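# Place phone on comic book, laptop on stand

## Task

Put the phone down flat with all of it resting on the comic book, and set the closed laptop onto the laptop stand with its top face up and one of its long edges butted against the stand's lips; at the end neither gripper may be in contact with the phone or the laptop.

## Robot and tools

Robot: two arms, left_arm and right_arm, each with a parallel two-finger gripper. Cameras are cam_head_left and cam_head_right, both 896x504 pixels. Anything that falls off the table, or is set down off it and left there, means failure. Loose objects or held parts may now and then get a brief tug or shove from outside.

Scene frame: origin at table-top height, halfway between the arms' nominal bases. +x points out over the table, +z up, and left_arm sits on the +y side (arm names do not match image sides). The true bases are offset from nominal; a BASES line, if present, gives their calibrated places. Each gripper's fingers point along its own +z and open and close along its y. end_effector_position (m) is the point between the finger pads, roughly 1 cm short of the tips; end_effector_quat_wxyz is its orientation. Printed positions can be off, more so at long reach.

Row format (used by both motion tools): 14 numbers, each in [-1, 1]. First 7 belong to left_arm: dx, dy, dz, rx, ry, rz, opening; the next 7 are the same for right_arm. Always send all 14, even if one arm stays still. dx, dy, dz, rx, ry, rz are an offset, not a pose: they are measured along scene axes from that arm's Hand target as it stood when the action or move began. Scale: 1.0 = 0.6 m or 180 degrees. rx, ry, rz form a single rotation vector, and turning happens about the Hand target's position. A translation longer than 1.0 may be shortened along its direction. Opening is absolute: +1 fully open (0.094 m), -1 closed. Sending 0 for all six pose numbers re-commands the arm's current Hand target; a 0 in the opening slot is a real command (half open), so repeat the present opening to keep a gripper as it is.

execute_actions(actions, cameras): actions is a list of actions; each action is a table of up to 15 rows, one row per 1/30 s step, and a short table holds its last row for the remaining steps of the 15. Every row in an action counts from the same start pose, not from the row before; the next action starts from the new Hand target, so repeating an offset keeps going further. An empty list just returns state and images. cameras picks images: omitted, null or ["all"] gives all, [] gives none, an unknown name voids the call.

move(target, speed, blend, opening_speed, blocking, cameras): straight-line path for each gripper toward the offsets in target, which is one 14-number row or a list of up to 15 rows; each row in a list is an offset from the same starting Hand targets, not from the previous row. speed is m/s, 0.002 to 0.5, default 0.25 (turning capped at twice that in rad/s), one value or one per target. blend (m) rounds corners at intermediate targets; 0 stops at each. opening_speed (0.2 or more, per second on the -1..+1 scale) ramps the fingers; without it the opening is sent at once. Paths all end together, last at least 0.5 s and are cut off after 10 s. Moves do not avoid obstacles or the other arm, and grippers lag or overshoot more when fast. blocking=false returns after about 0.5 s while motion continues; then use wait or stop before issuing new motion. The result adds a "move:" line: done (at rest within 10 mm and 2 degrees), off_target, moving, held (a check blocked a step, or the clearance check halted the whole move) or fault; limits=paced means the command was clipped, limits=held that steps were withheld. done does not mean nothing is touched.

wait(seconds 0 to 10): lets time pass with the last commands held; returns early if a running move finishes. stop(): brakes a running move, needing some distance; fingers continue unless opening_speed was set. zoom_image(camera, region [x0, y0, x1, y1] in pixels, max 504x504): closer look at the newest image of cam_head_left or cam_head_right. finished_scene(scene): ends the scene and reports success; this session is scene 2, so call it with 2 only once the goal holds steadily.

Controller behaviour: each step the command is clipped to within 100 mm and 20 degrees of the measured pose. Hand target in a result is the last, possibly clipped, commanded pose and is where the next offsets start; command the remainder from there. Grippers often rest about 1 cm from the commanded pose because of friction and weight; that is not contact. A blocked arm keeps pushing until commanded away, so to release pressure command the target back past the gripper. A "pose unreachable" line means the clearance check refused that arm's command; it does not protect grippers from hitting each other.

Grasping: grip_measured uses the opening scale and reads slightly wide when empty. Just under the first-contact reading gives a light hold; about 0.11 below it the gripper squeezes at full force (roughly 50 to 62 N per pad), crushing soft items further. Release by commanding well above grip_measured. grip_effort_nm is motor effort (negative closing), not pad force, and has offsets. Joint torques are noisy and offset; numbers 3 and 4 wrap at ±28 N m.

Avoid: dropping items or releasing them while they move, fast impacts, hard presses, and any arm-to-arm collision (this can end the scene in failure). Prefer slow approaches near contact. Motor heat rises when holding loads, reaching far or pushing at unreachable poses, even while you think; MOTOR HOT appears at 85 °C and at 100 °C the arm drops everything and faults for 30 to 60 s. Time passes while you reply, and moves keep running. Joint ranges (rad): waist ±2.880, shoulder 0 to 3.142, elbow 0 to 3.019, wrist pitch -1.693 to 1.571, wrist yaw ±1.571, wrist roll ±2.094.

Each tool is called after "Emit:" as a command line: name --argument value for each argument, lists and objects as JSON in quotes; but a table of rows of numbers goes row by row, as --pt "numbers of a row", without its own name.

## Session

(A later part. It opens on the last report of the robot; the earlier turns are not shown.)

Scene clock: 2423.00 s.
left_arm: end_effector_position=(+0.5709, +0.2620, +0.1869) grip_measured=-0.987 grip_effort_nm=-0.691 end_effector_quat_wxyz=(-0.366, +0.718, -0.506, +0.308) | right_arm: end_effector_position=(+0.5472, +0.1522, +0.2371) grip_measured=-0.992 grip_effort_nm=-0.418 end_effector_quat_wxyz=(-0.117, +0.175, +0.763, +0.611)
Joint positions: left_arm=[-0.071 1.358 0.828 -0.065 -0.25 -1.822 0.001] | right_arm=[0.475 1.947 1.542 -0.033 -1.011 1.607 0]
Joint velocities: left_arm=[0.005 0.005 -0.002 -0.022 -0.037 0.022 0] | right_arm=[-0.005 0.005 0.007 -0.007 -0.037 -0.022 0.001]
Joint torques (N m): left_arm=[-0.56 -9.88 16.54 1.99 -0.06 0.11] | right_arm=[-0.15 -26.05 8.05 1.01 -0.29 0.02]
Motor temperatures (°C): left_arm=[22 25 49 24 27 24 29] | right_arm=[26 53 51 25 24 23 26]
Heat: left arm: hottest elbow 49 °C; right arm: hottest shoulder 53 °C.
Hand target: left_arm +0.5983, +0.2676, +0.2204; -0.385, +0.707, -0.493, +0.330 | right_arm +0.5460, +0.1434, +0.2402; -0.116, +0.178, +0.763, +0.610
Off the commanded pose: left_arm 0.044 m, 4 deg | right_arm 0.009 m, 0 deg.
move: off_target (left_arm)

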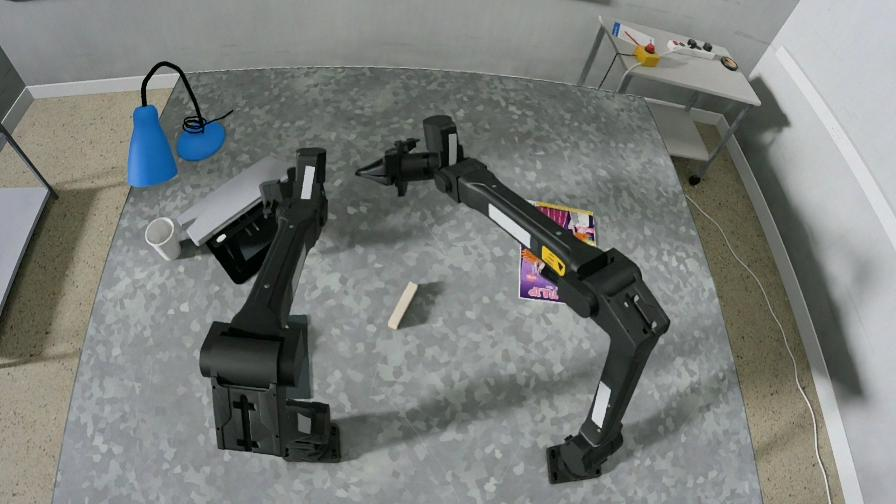

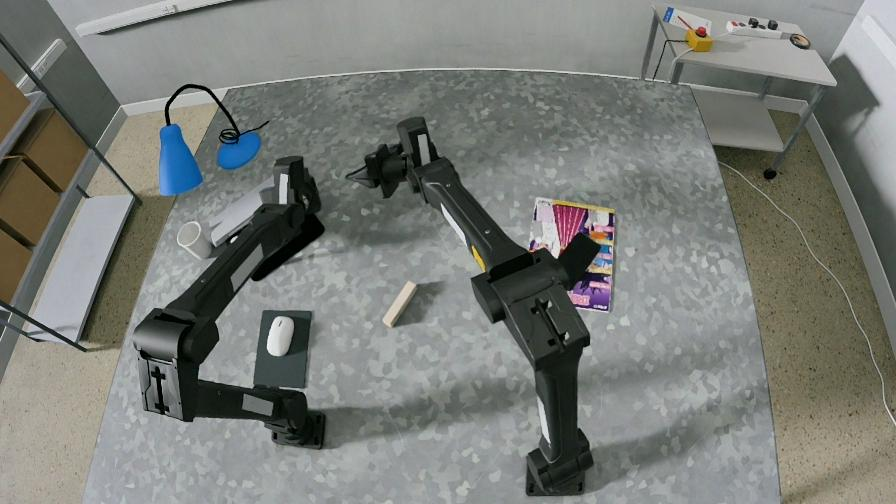

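Emit:
move --pt "0.02 0.03 -0.005 0 0 0 -1 0 0 0 0 0 0 -1" --speed 0.08 --cameras '[]'

Scene clock: 2426.70 s.
left_arm: end_effector_position=(+0.5813, +0.2787, +0.1824) grip_measured=-0.987 grip_effort_nm=-0.691 end_effector_quat_wxyz=(-0.362, +0.720, -0.507, +0.305) | right_arm: end_effector_position=(+0.5472, +0.1522, +0.2371) grip_measured=-0.992 grip_effort_nm=-0.418 end_effector_quat_wxyz=(-0.117, +0.175, +0.763, +0.611)
Joint positions: left_arm=[-0.028 1.392 0.852 -0.059 -0.213 -1.801 0.001] | right_arm=[0.475 1.947 1.542 -0.033 -1.011 1.607 0]
Joint velocities: left_arm=[0.015 -0.005 -0.002 -0.002 -0.037 -0.051 0] | right_arm=[0.005 -0.005 0.002 0.002 0.051 0.007 0]
Joint torques (N m): left_arm=[-0.67 -11.69 16.62 2.3 -0.05 0.19] | right_arm=[-0.15 -26.05 8.09 1.01 -0.29 0.03]
Motor temperatures (°C): left_arm=[22 26 49 24 27 24 29] | right_arm=[26 53 51 25 24 23 26]
Heat: left arm: hottest elbow 49 °C; right arm: hottest shoulder 53 °C.
Hand target: left_arm +0.6105, +0.2855, +0.2174; -0.385, +0.707, -0.493, +0.330 | right_arm +0.5460, +0.1434, +0.2402; -0.116, +0.178, +0.763, +0.610
Off the commanded pose: left_arm 0.046 m, 4 deg | right_arm 0.009 m, 0 deg.
move: off_target (left_arm)
No camera images: "cameras" was empty.

Emit:
move --pt "-0.05 -0.013 -0.11 0 0 0 -1 0 0 0 0 0 0 -1" --speed 0.06

Emit:
zoom_image --camera "cam_head_left" --region '[170, 140, 310, 280]'

Emit:
zoom_image --camera "cam_head_right" --region '[200, 150, 340, 290]'

Scene clock: 2432.30 s.
left_arm: end_effector_position=(+0.5794, +0.2798, +0.1574) grip_measured=-0.987 grip_effort_nm=-0.691 end_effector_quat_wxyz=(-0.383, +0.708, -0.492, +0.330) | right_arm: end_effector_position=(+0.5472, +0.1522, +0.2371) grip_measured=-0.992 grip_effort_nm=-0.418 end_effector_quat_wxyz=(-0.117, +0.175, +0.763, +0.611)
Joint positions: left_arm=[-0.028 1.434 0.766 0.144 -0.22 -1.8 0.001] | right_arm=[0.475 1.947 1.542 -0.033 -1.011 1.607 0]
Joint velocities: left_arm=[-0.015 -0.005 0.002 -0.007 -0.037 -0.022 0.001] | right_arm=[-0.005 0.015 -0.007 0.002 -0.081 -0.007 0]
Joint torques (N m): left_arm=[-1.79 -11.05 8.76 2.37 -0.24 0.09] | right_arm=[-0.21 -25.99 8.06 0.96 -0.29 0.03]
Motor temperatures (°C): left_arm=[22 26 49 24 27 24 29] | right_arm=[26 53 51 25 24 23 26]
Heat: left arm: hottest elbow 49 °C; right arm: hottest shoulder 53 °C.
Hand target: left_arm +0.5794, +0.2786, +0.1521; -0.385, +0.707, -0.493, +0.330 | right_arm +0.5460, +0.1434, +0.2402; -0.116, +0.178, +0.763, +0.610
Off the commanded pose: left_arm 0.006 m, 0 deg | right_arm 0.009 m, 0 deg.
move: done

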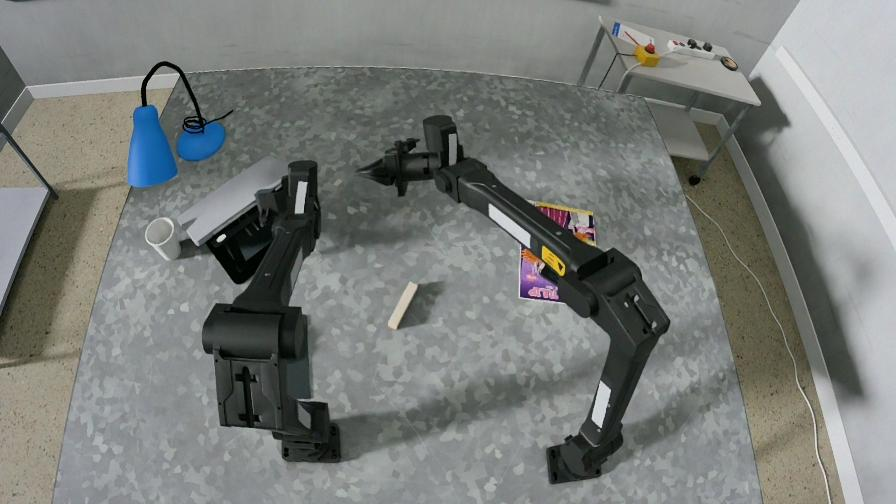

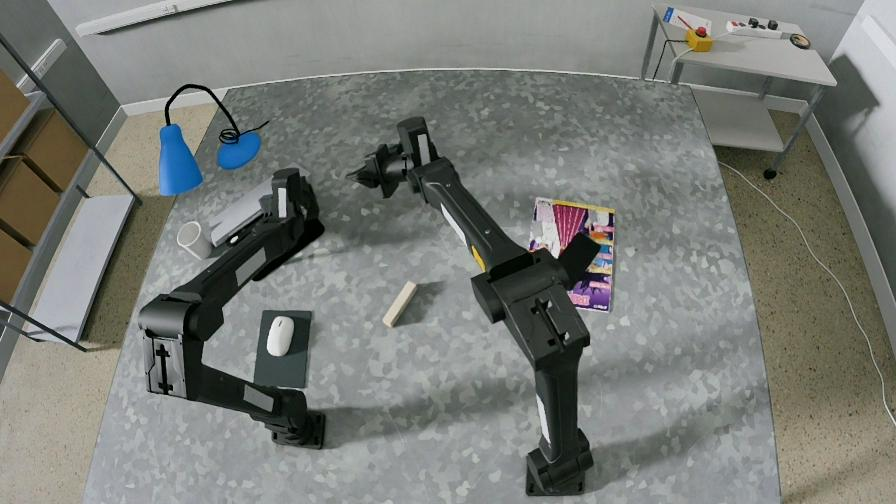

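Scaled by 3.600.

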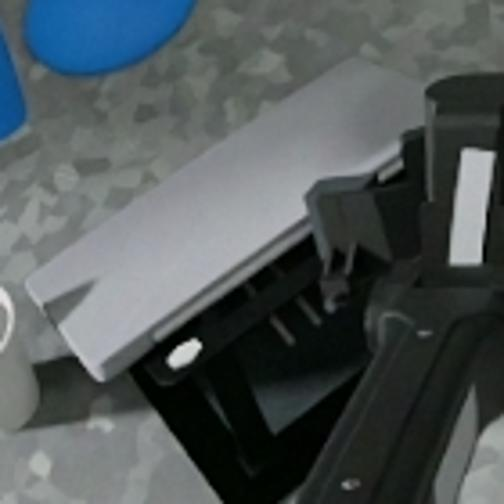

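Scaled by 3.600.

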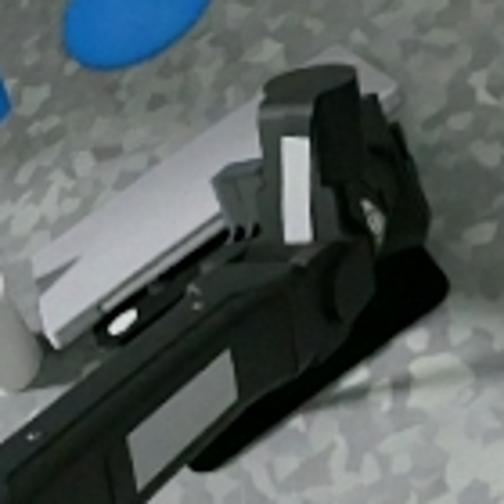

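Emit:
move --pt "0.045 0.025 -0.018 0 0 0 -1 0 0 0 0 0 0 -1" --speed 0.04

Emit:
zoom_image --camera "cam_head_left" --region '[170, 140, 310, 280]'

Emit:
zoom_image --camera "cam_head_right" --region '[200, 150, 340, 290]'

Scene clock: 2440.57 s.
left_arm: end_effector_position=(+0.5936, +0.2861, +0.1464) grip_measured=-0.987 grip_effort_nm=-0.686 end_effector_quat_wxyz=(-0.385, +0.704, -0.493, +0.335) | right_arm: end_effector_position=(+0.5472, +0.1522, +0.2371) grip_measured=-0.992 grip_effort_nm=-0.413 end_effector_quat_wxyz=(-0.117, +0.175, +0.763, +0.611)
Joint positions: left_arm=[-0.011 1.492 0.784 0.198 -0.199 -1.785 0.001] | right_arm=[0.475 1.947 1.542 -0.033 -1.011 1.607 0]
Joint velocities: left_arm=[-0.015 -0.005 0.002 -0.002 -0.022 0.022 0.001] | right_arm=[-0.005 -0.005 -0.002 -0.007 -0.051 -0.037 0]
Joint torques (N m): left_arm=[-0.09 -10.4 12.51 1.66 0.08 0.08] | right_arm=[-0.21 -25.99 8.09 0.99 -0.29 0.02]
Motor temperatures (°C): left_arm=[22 26 48 24 27 24 29] | right_arm=[26 53 51 25 24 23 26]
Heat: left arm: hottest elbow 48 °C; right arm: hottest shoulder 53 °C.
Hand target: left_arm +0.6064, +0.2932, +0.1412; -0.385, +0.707, -0.493, +0.330 | right_arm +0.5460, +0.1434, +0.2402; -0.116, +0.178, +0.763, +0.610
Off the commanded pose: left_arm 0.016 m, 1 deg | right_arm 0.009 m, 0 deg.
move: off_target (left_arm)

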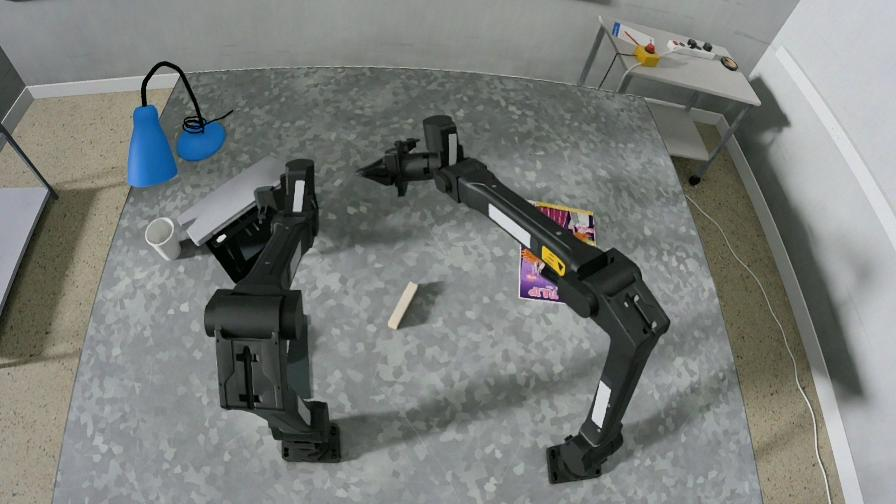

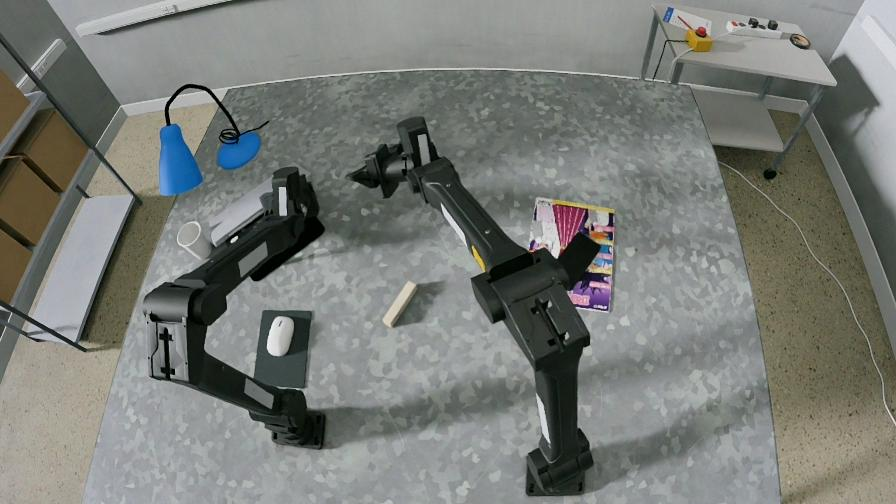

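Scaled by 3.600.

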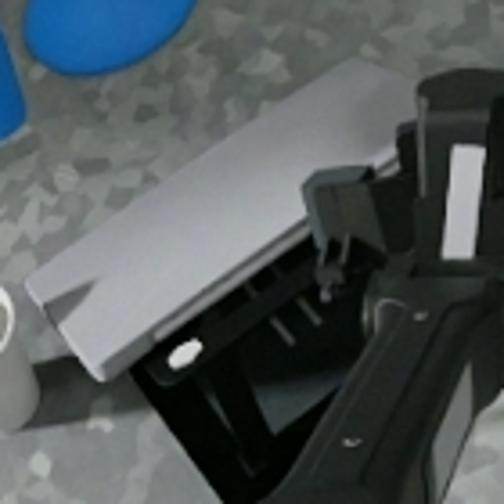

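Scaled by 3.600.

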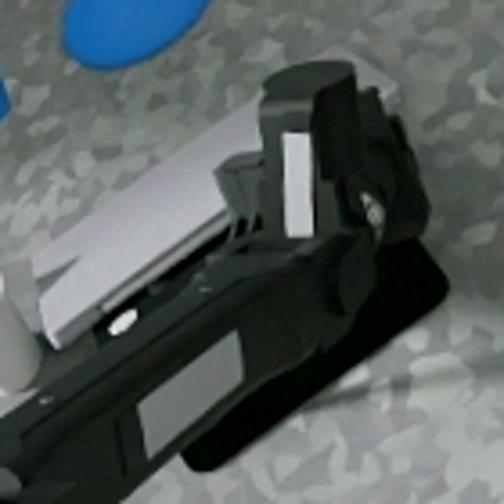

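Emit:
move --pt "0.025 0.015 -0.012 0 0 0 -1 0 0 0 0 0 0 -1" --speed 0.03

Emit:
zoom_image --camera "cam_head_left" --region '[170, 140, 310, 280]'

Emit:
zoom_image --camera "cam_head_right" --region '[200, 150, 340, 290]'

Scene clock: 2443.33 s.
left_arm: end_effector_position=(+0.5957, +0.2863, +0.1455) grip_measured=-0.987 grip_effort_nm=-0.686 end_effector_quat_wxyz=(-0.385, +0.704, -0.494, +0.335) | right_arm: end_effector_position=(+0.5472, +0.1522, +0.2371) grip_measured=-0.992 grip_effort_nm=-0.418 end_effector_quat_wxyz=(-0.117, +0.175, +0.763, +0.611)
Joint positions: left_arm=[-0.01 1.499 0.789 0.2 -0.196 -1.782 0.001] | right_arm=[0.475 1.947 1.542 -0.033 -1.011 1.607 0]
Joint velocities: left_arm=[-0.005 -0.015 0.012 -0.017 0.007 -0.022 -0.001] | right_arm=[-0.005 -0.015 -0.007 -0.012 -0.022 -0.051 -0.001]
Joint torques (N m): left_arm=[1.14 -6.18 14.5 2.1 0.59 0.22] | right_arm=[-0.15 -25.99 8.1 0.96 -0.29 0.02]
Motor temperatures (°C): left_arm=[22 26 48 24 27 24 29] | right_arm=[26 53 51 25 24 23 26]
Heat: left arm: hottest elbow 48 °C; right arm: hottest shoulder 53 °C.
Hand target: left_arm +0.6214, +0.3020, +0.1338; -0.385, +0.707, -0.493, +0.330 | right_arm +0.5460, +0.1434, +0.2402; -0.116, +0.178, +0.763, +0.610
Off the commanded pose: left_arm 0.032 m, 1 deg | right_arm 0.009 m, 0 deg.
move: off_target (left_arm)

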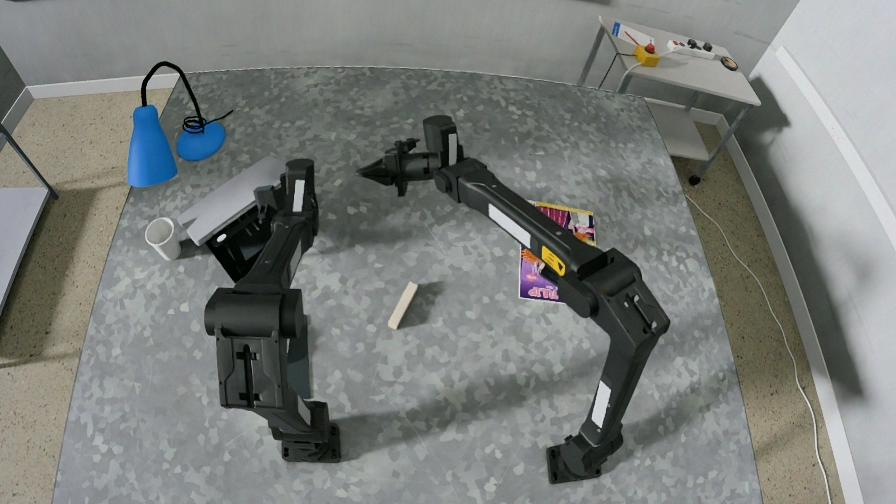

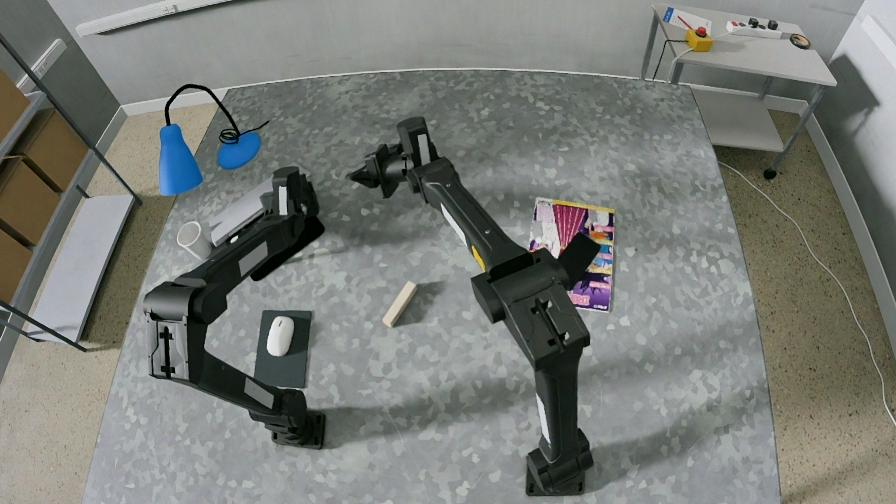

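Scaled by 3.600.

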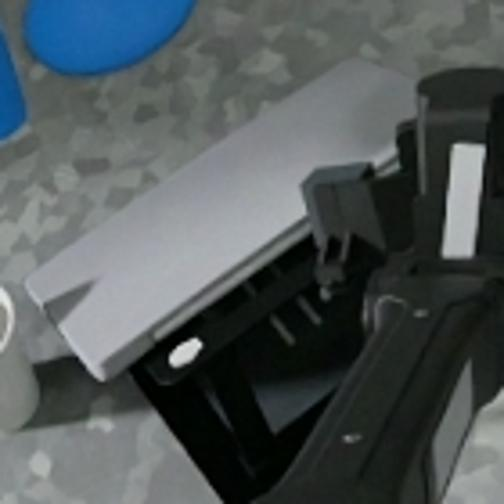

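Scaled by 3.600.

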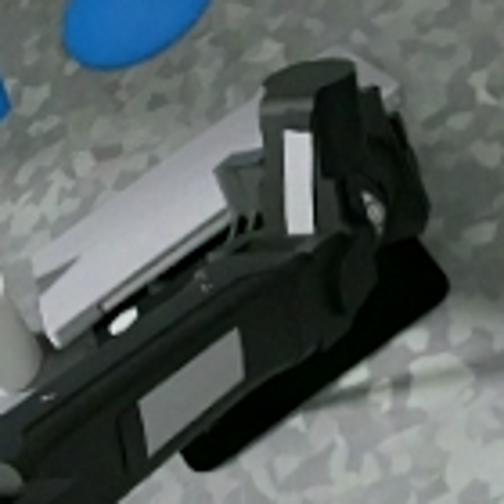

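Emit:
move --target '[0.025,0.015,-0.012,0,0,0,-1,0,0,0,0,0,0,-1]' --speed 0.03

Scene clock: 2453.87 s.
left_arm: end_effector_position=(+0.6141, +0.2937, +0.1467) grip_measured=-0.987 grip_effort_nm=-0.686 end_effector_quat_wxyz=(-0.391, +0.701, -0.492, +0.338) | right_arm: end_effector_position=(+0.5472, +0.1522, +0.2371) grip_measured=-0.992 grip_effort_nm=-0.418 end_effector_quat_wxyz=(-0.117, +0.175, +0.763, +0.611)
Joint positions: left_arm=[0.005 1.543 0.833 0.217 -0.188 -1.772 0.001] | right_arm=[0.475 1.947 1.542 -0.033 -1.011 1.607 0]
Joint velocities: left_arm=[-0.005 -0.005 -0.012 0.012 -0.022 -0.007 0.001] | right_arm=[0.015 -0.015 0.002 0.007 0.022 -0.007 -0.002]
Joint torques (N m): left_arm=[0.85 -6.3 13.71 2.02 0.87 0.16] | right_arm=[-0.09 -25.99 8.09 0.96 -0.29 0.03]
Motor temperatures (°C): left_arm=[22 26 49 24 27 24 29] | right_arm=[26 53 51 25 24 23 26]
Heat: left arm: hottest elbow 49 °C; right arm: hottest shoulder 53 °C.
Hand target: left_arm +0.6365, +0.3108, +0.1267; -0.385, +0.707, -0.493, +0.330 | right_arm +0.5460, +0.1434, +0.2402; -0.116, +0.178, +0.763, +0.610
Off the commanded pose: left_arm 0.035 m, 1 deg | right_arm 0.009 m, 0 deg.
move: off_target (left_arm)

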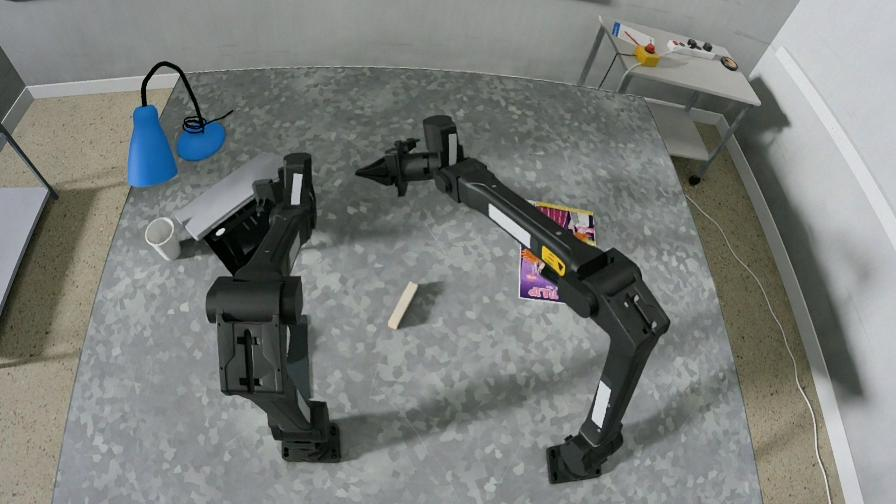

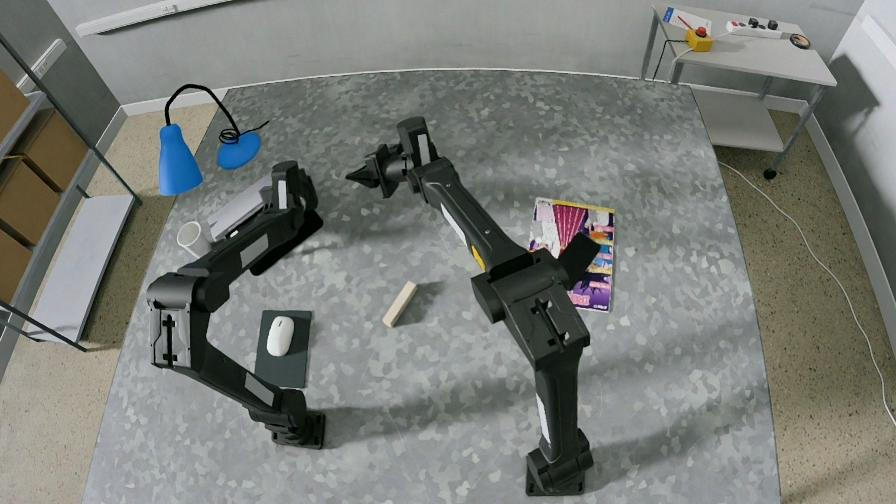

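Emit:
zoom_image --camera "cam_head_left" --region '[140, 140, 330, 280]'

Emit:
zoom_image --camera "cam_head_right" --region '[170, 145, 340, 280]'

Scaled by 2.653.

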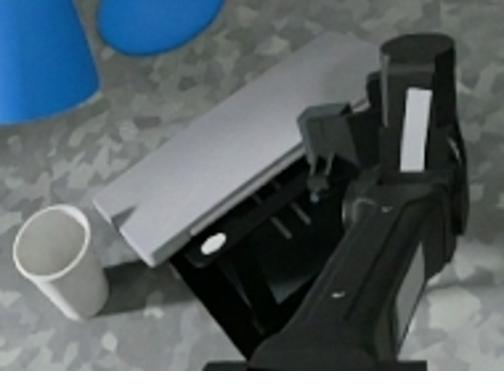

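Scaled by 2.965.

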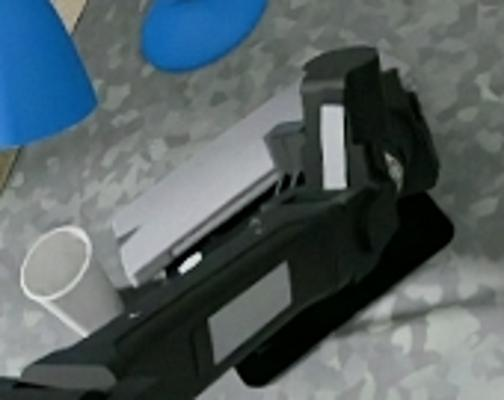

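Emit:
move --pt "-0.07 -0.05 0.055 0 0 0 -1 0 0 0 0 0 0 -1" --pt "-0.115 -0.07 0.17 0 0 0 -1 0 0 0 0 0 0 -1" --pt "-0.44 -0.07 0.26 0 0 0 -1 0 0 0 0 0 0 -1" --speed 0.15

Emit:
zoom_image --camera "cam_head_left" --region '[175, 200, 245, 270]'

Emit:
zoom_image --camera "cam_head_left" --region '[240, 150, 310, 220]'

Emit:
zoom_image --camera "cam_head_right" --region '[205, 195, 275, 265]'

Emit:
zoom_image --camera "cam_head_right" --region '[255, 155, 325, 225]'

Scene clock: 2463.03 s.
left_arm: end_effector_position=(+0.3778, +0.2758, +0.2891) grip_measured=-0.987 grip_effort_nm=-0.681 end_effector_quat_wxyz=(-0.390, +0.706, -0.490, +0.330) | right_arm: end_effector_position=(+0.5472, +0.1522, +0.2371) grip_measured=-0.992 grip_effort_nm=-0.418 end_effector_quat_wxyz=(-0.117, +0.175, +0.763, +0.611)
Joint positions: left_arm=[-0.055 0.62 0.625 -0.521 -0.252 -1.808 0.001] | right_arm=[0.475 1.947 1.542 -0.033 -1.011 1.607 0]
Joint velocities: left_arm=[0.005 -0.015 0.002 -0.017 0.007 -0.051 0] | right_arm=[-0.005 -0.005 -0.012 -0.012 -0.051 0.007 0]
Joint torques (N m): left_arm=[-2.2 -2.55 10.69 1.5 -0.29 0.01] | right_arm=[-0.21 -25.99 8.08 1.01 -0.29 0.02]
Motor temperatures (°C): left_arm=[22 26 49 24 27 24 29] | right_arm=[26 53 51 25 24 23 26]
Heat: left arm: hottest elbow 49 °C; right arm: hottest shoulder 53 °C.
Hand target: left_arm +0.3751, +0.2714, +0.2841; -0.385, +0.707, -0.493, +0.330 | right_arm +0.5460, +0.1434, +0.2402; -0.116, +0.178, +0.763, +0.610
Off the commanded pose: left_arm 0.011 m, 1 deg | right_arm 0.009 m, 0 deg.
move: off_target (left_arm)

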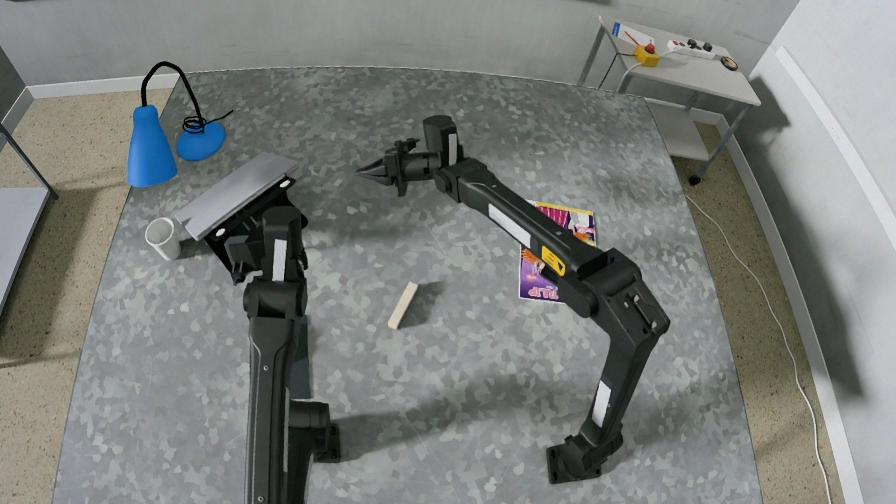

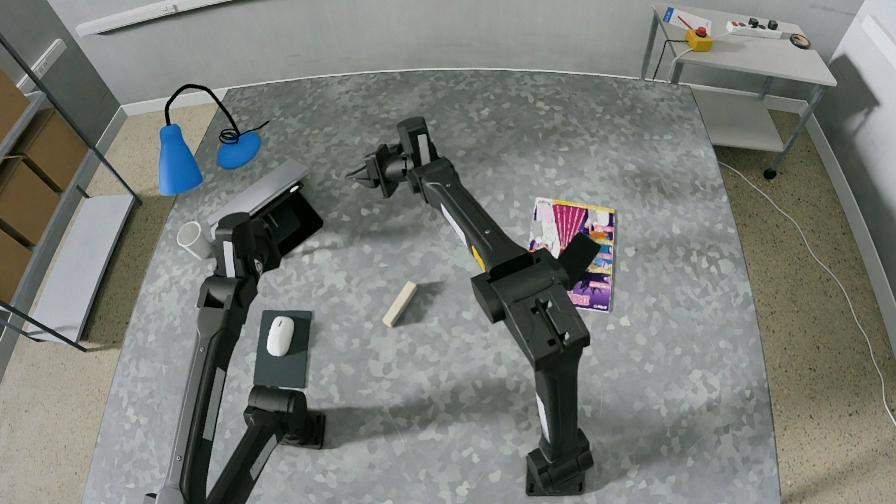

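Scaled by 7.200.

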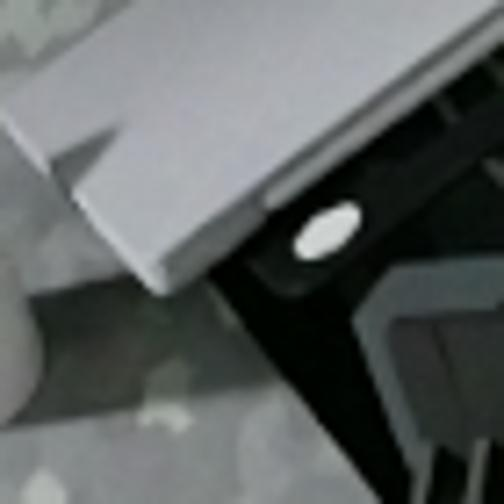

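Scaled by 7.200.

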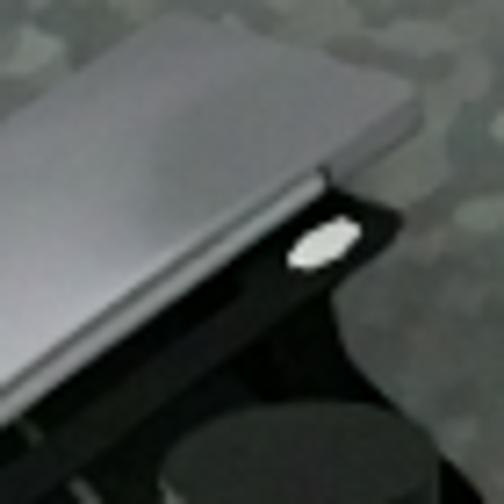

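Scaled by 7.200.

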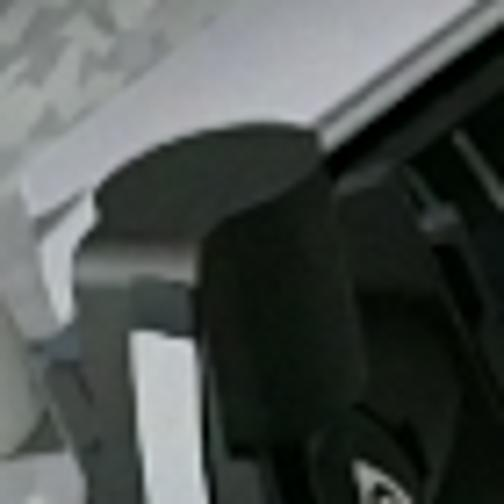

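Scaled by 7.200.

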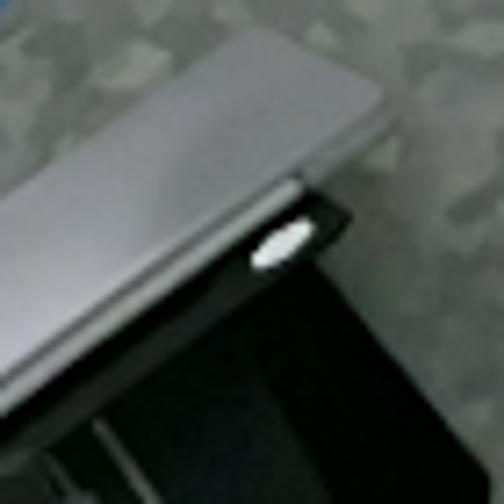

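Emit:
zoom_image --camera "cam_head_left" --region '[140, 135, 320, 275]'

Emit:
zoom_image --camera "cam_head_right" --region '[165, 140, 345, 280]'

Emit:
zoom_image --camera "cam_head_right" --region '[490, 180, 650, 330]'

Scaled by 2.800.

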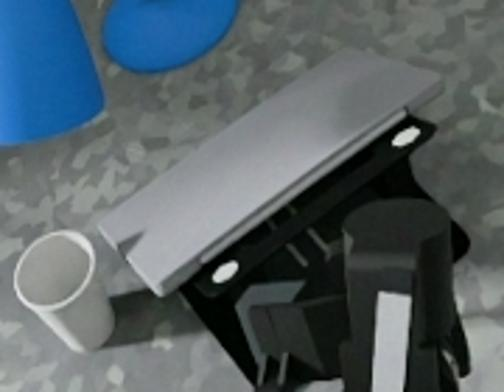

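Scaled by 2.800.

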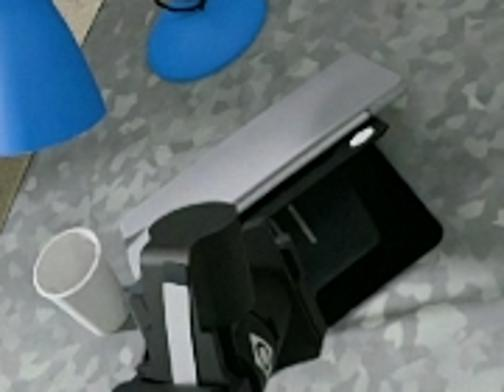

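Scaled by 3.150.

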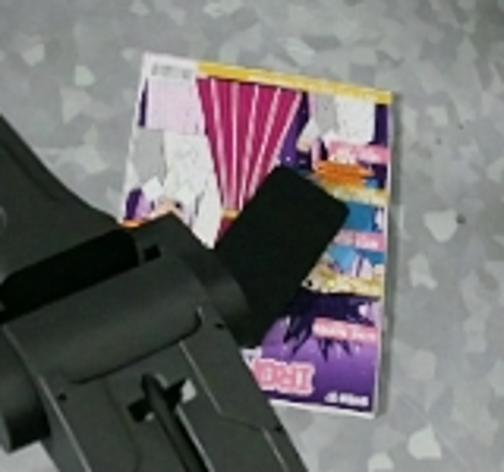

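Emit:
finished_scene --scene 2

The scene is finished: the task was done.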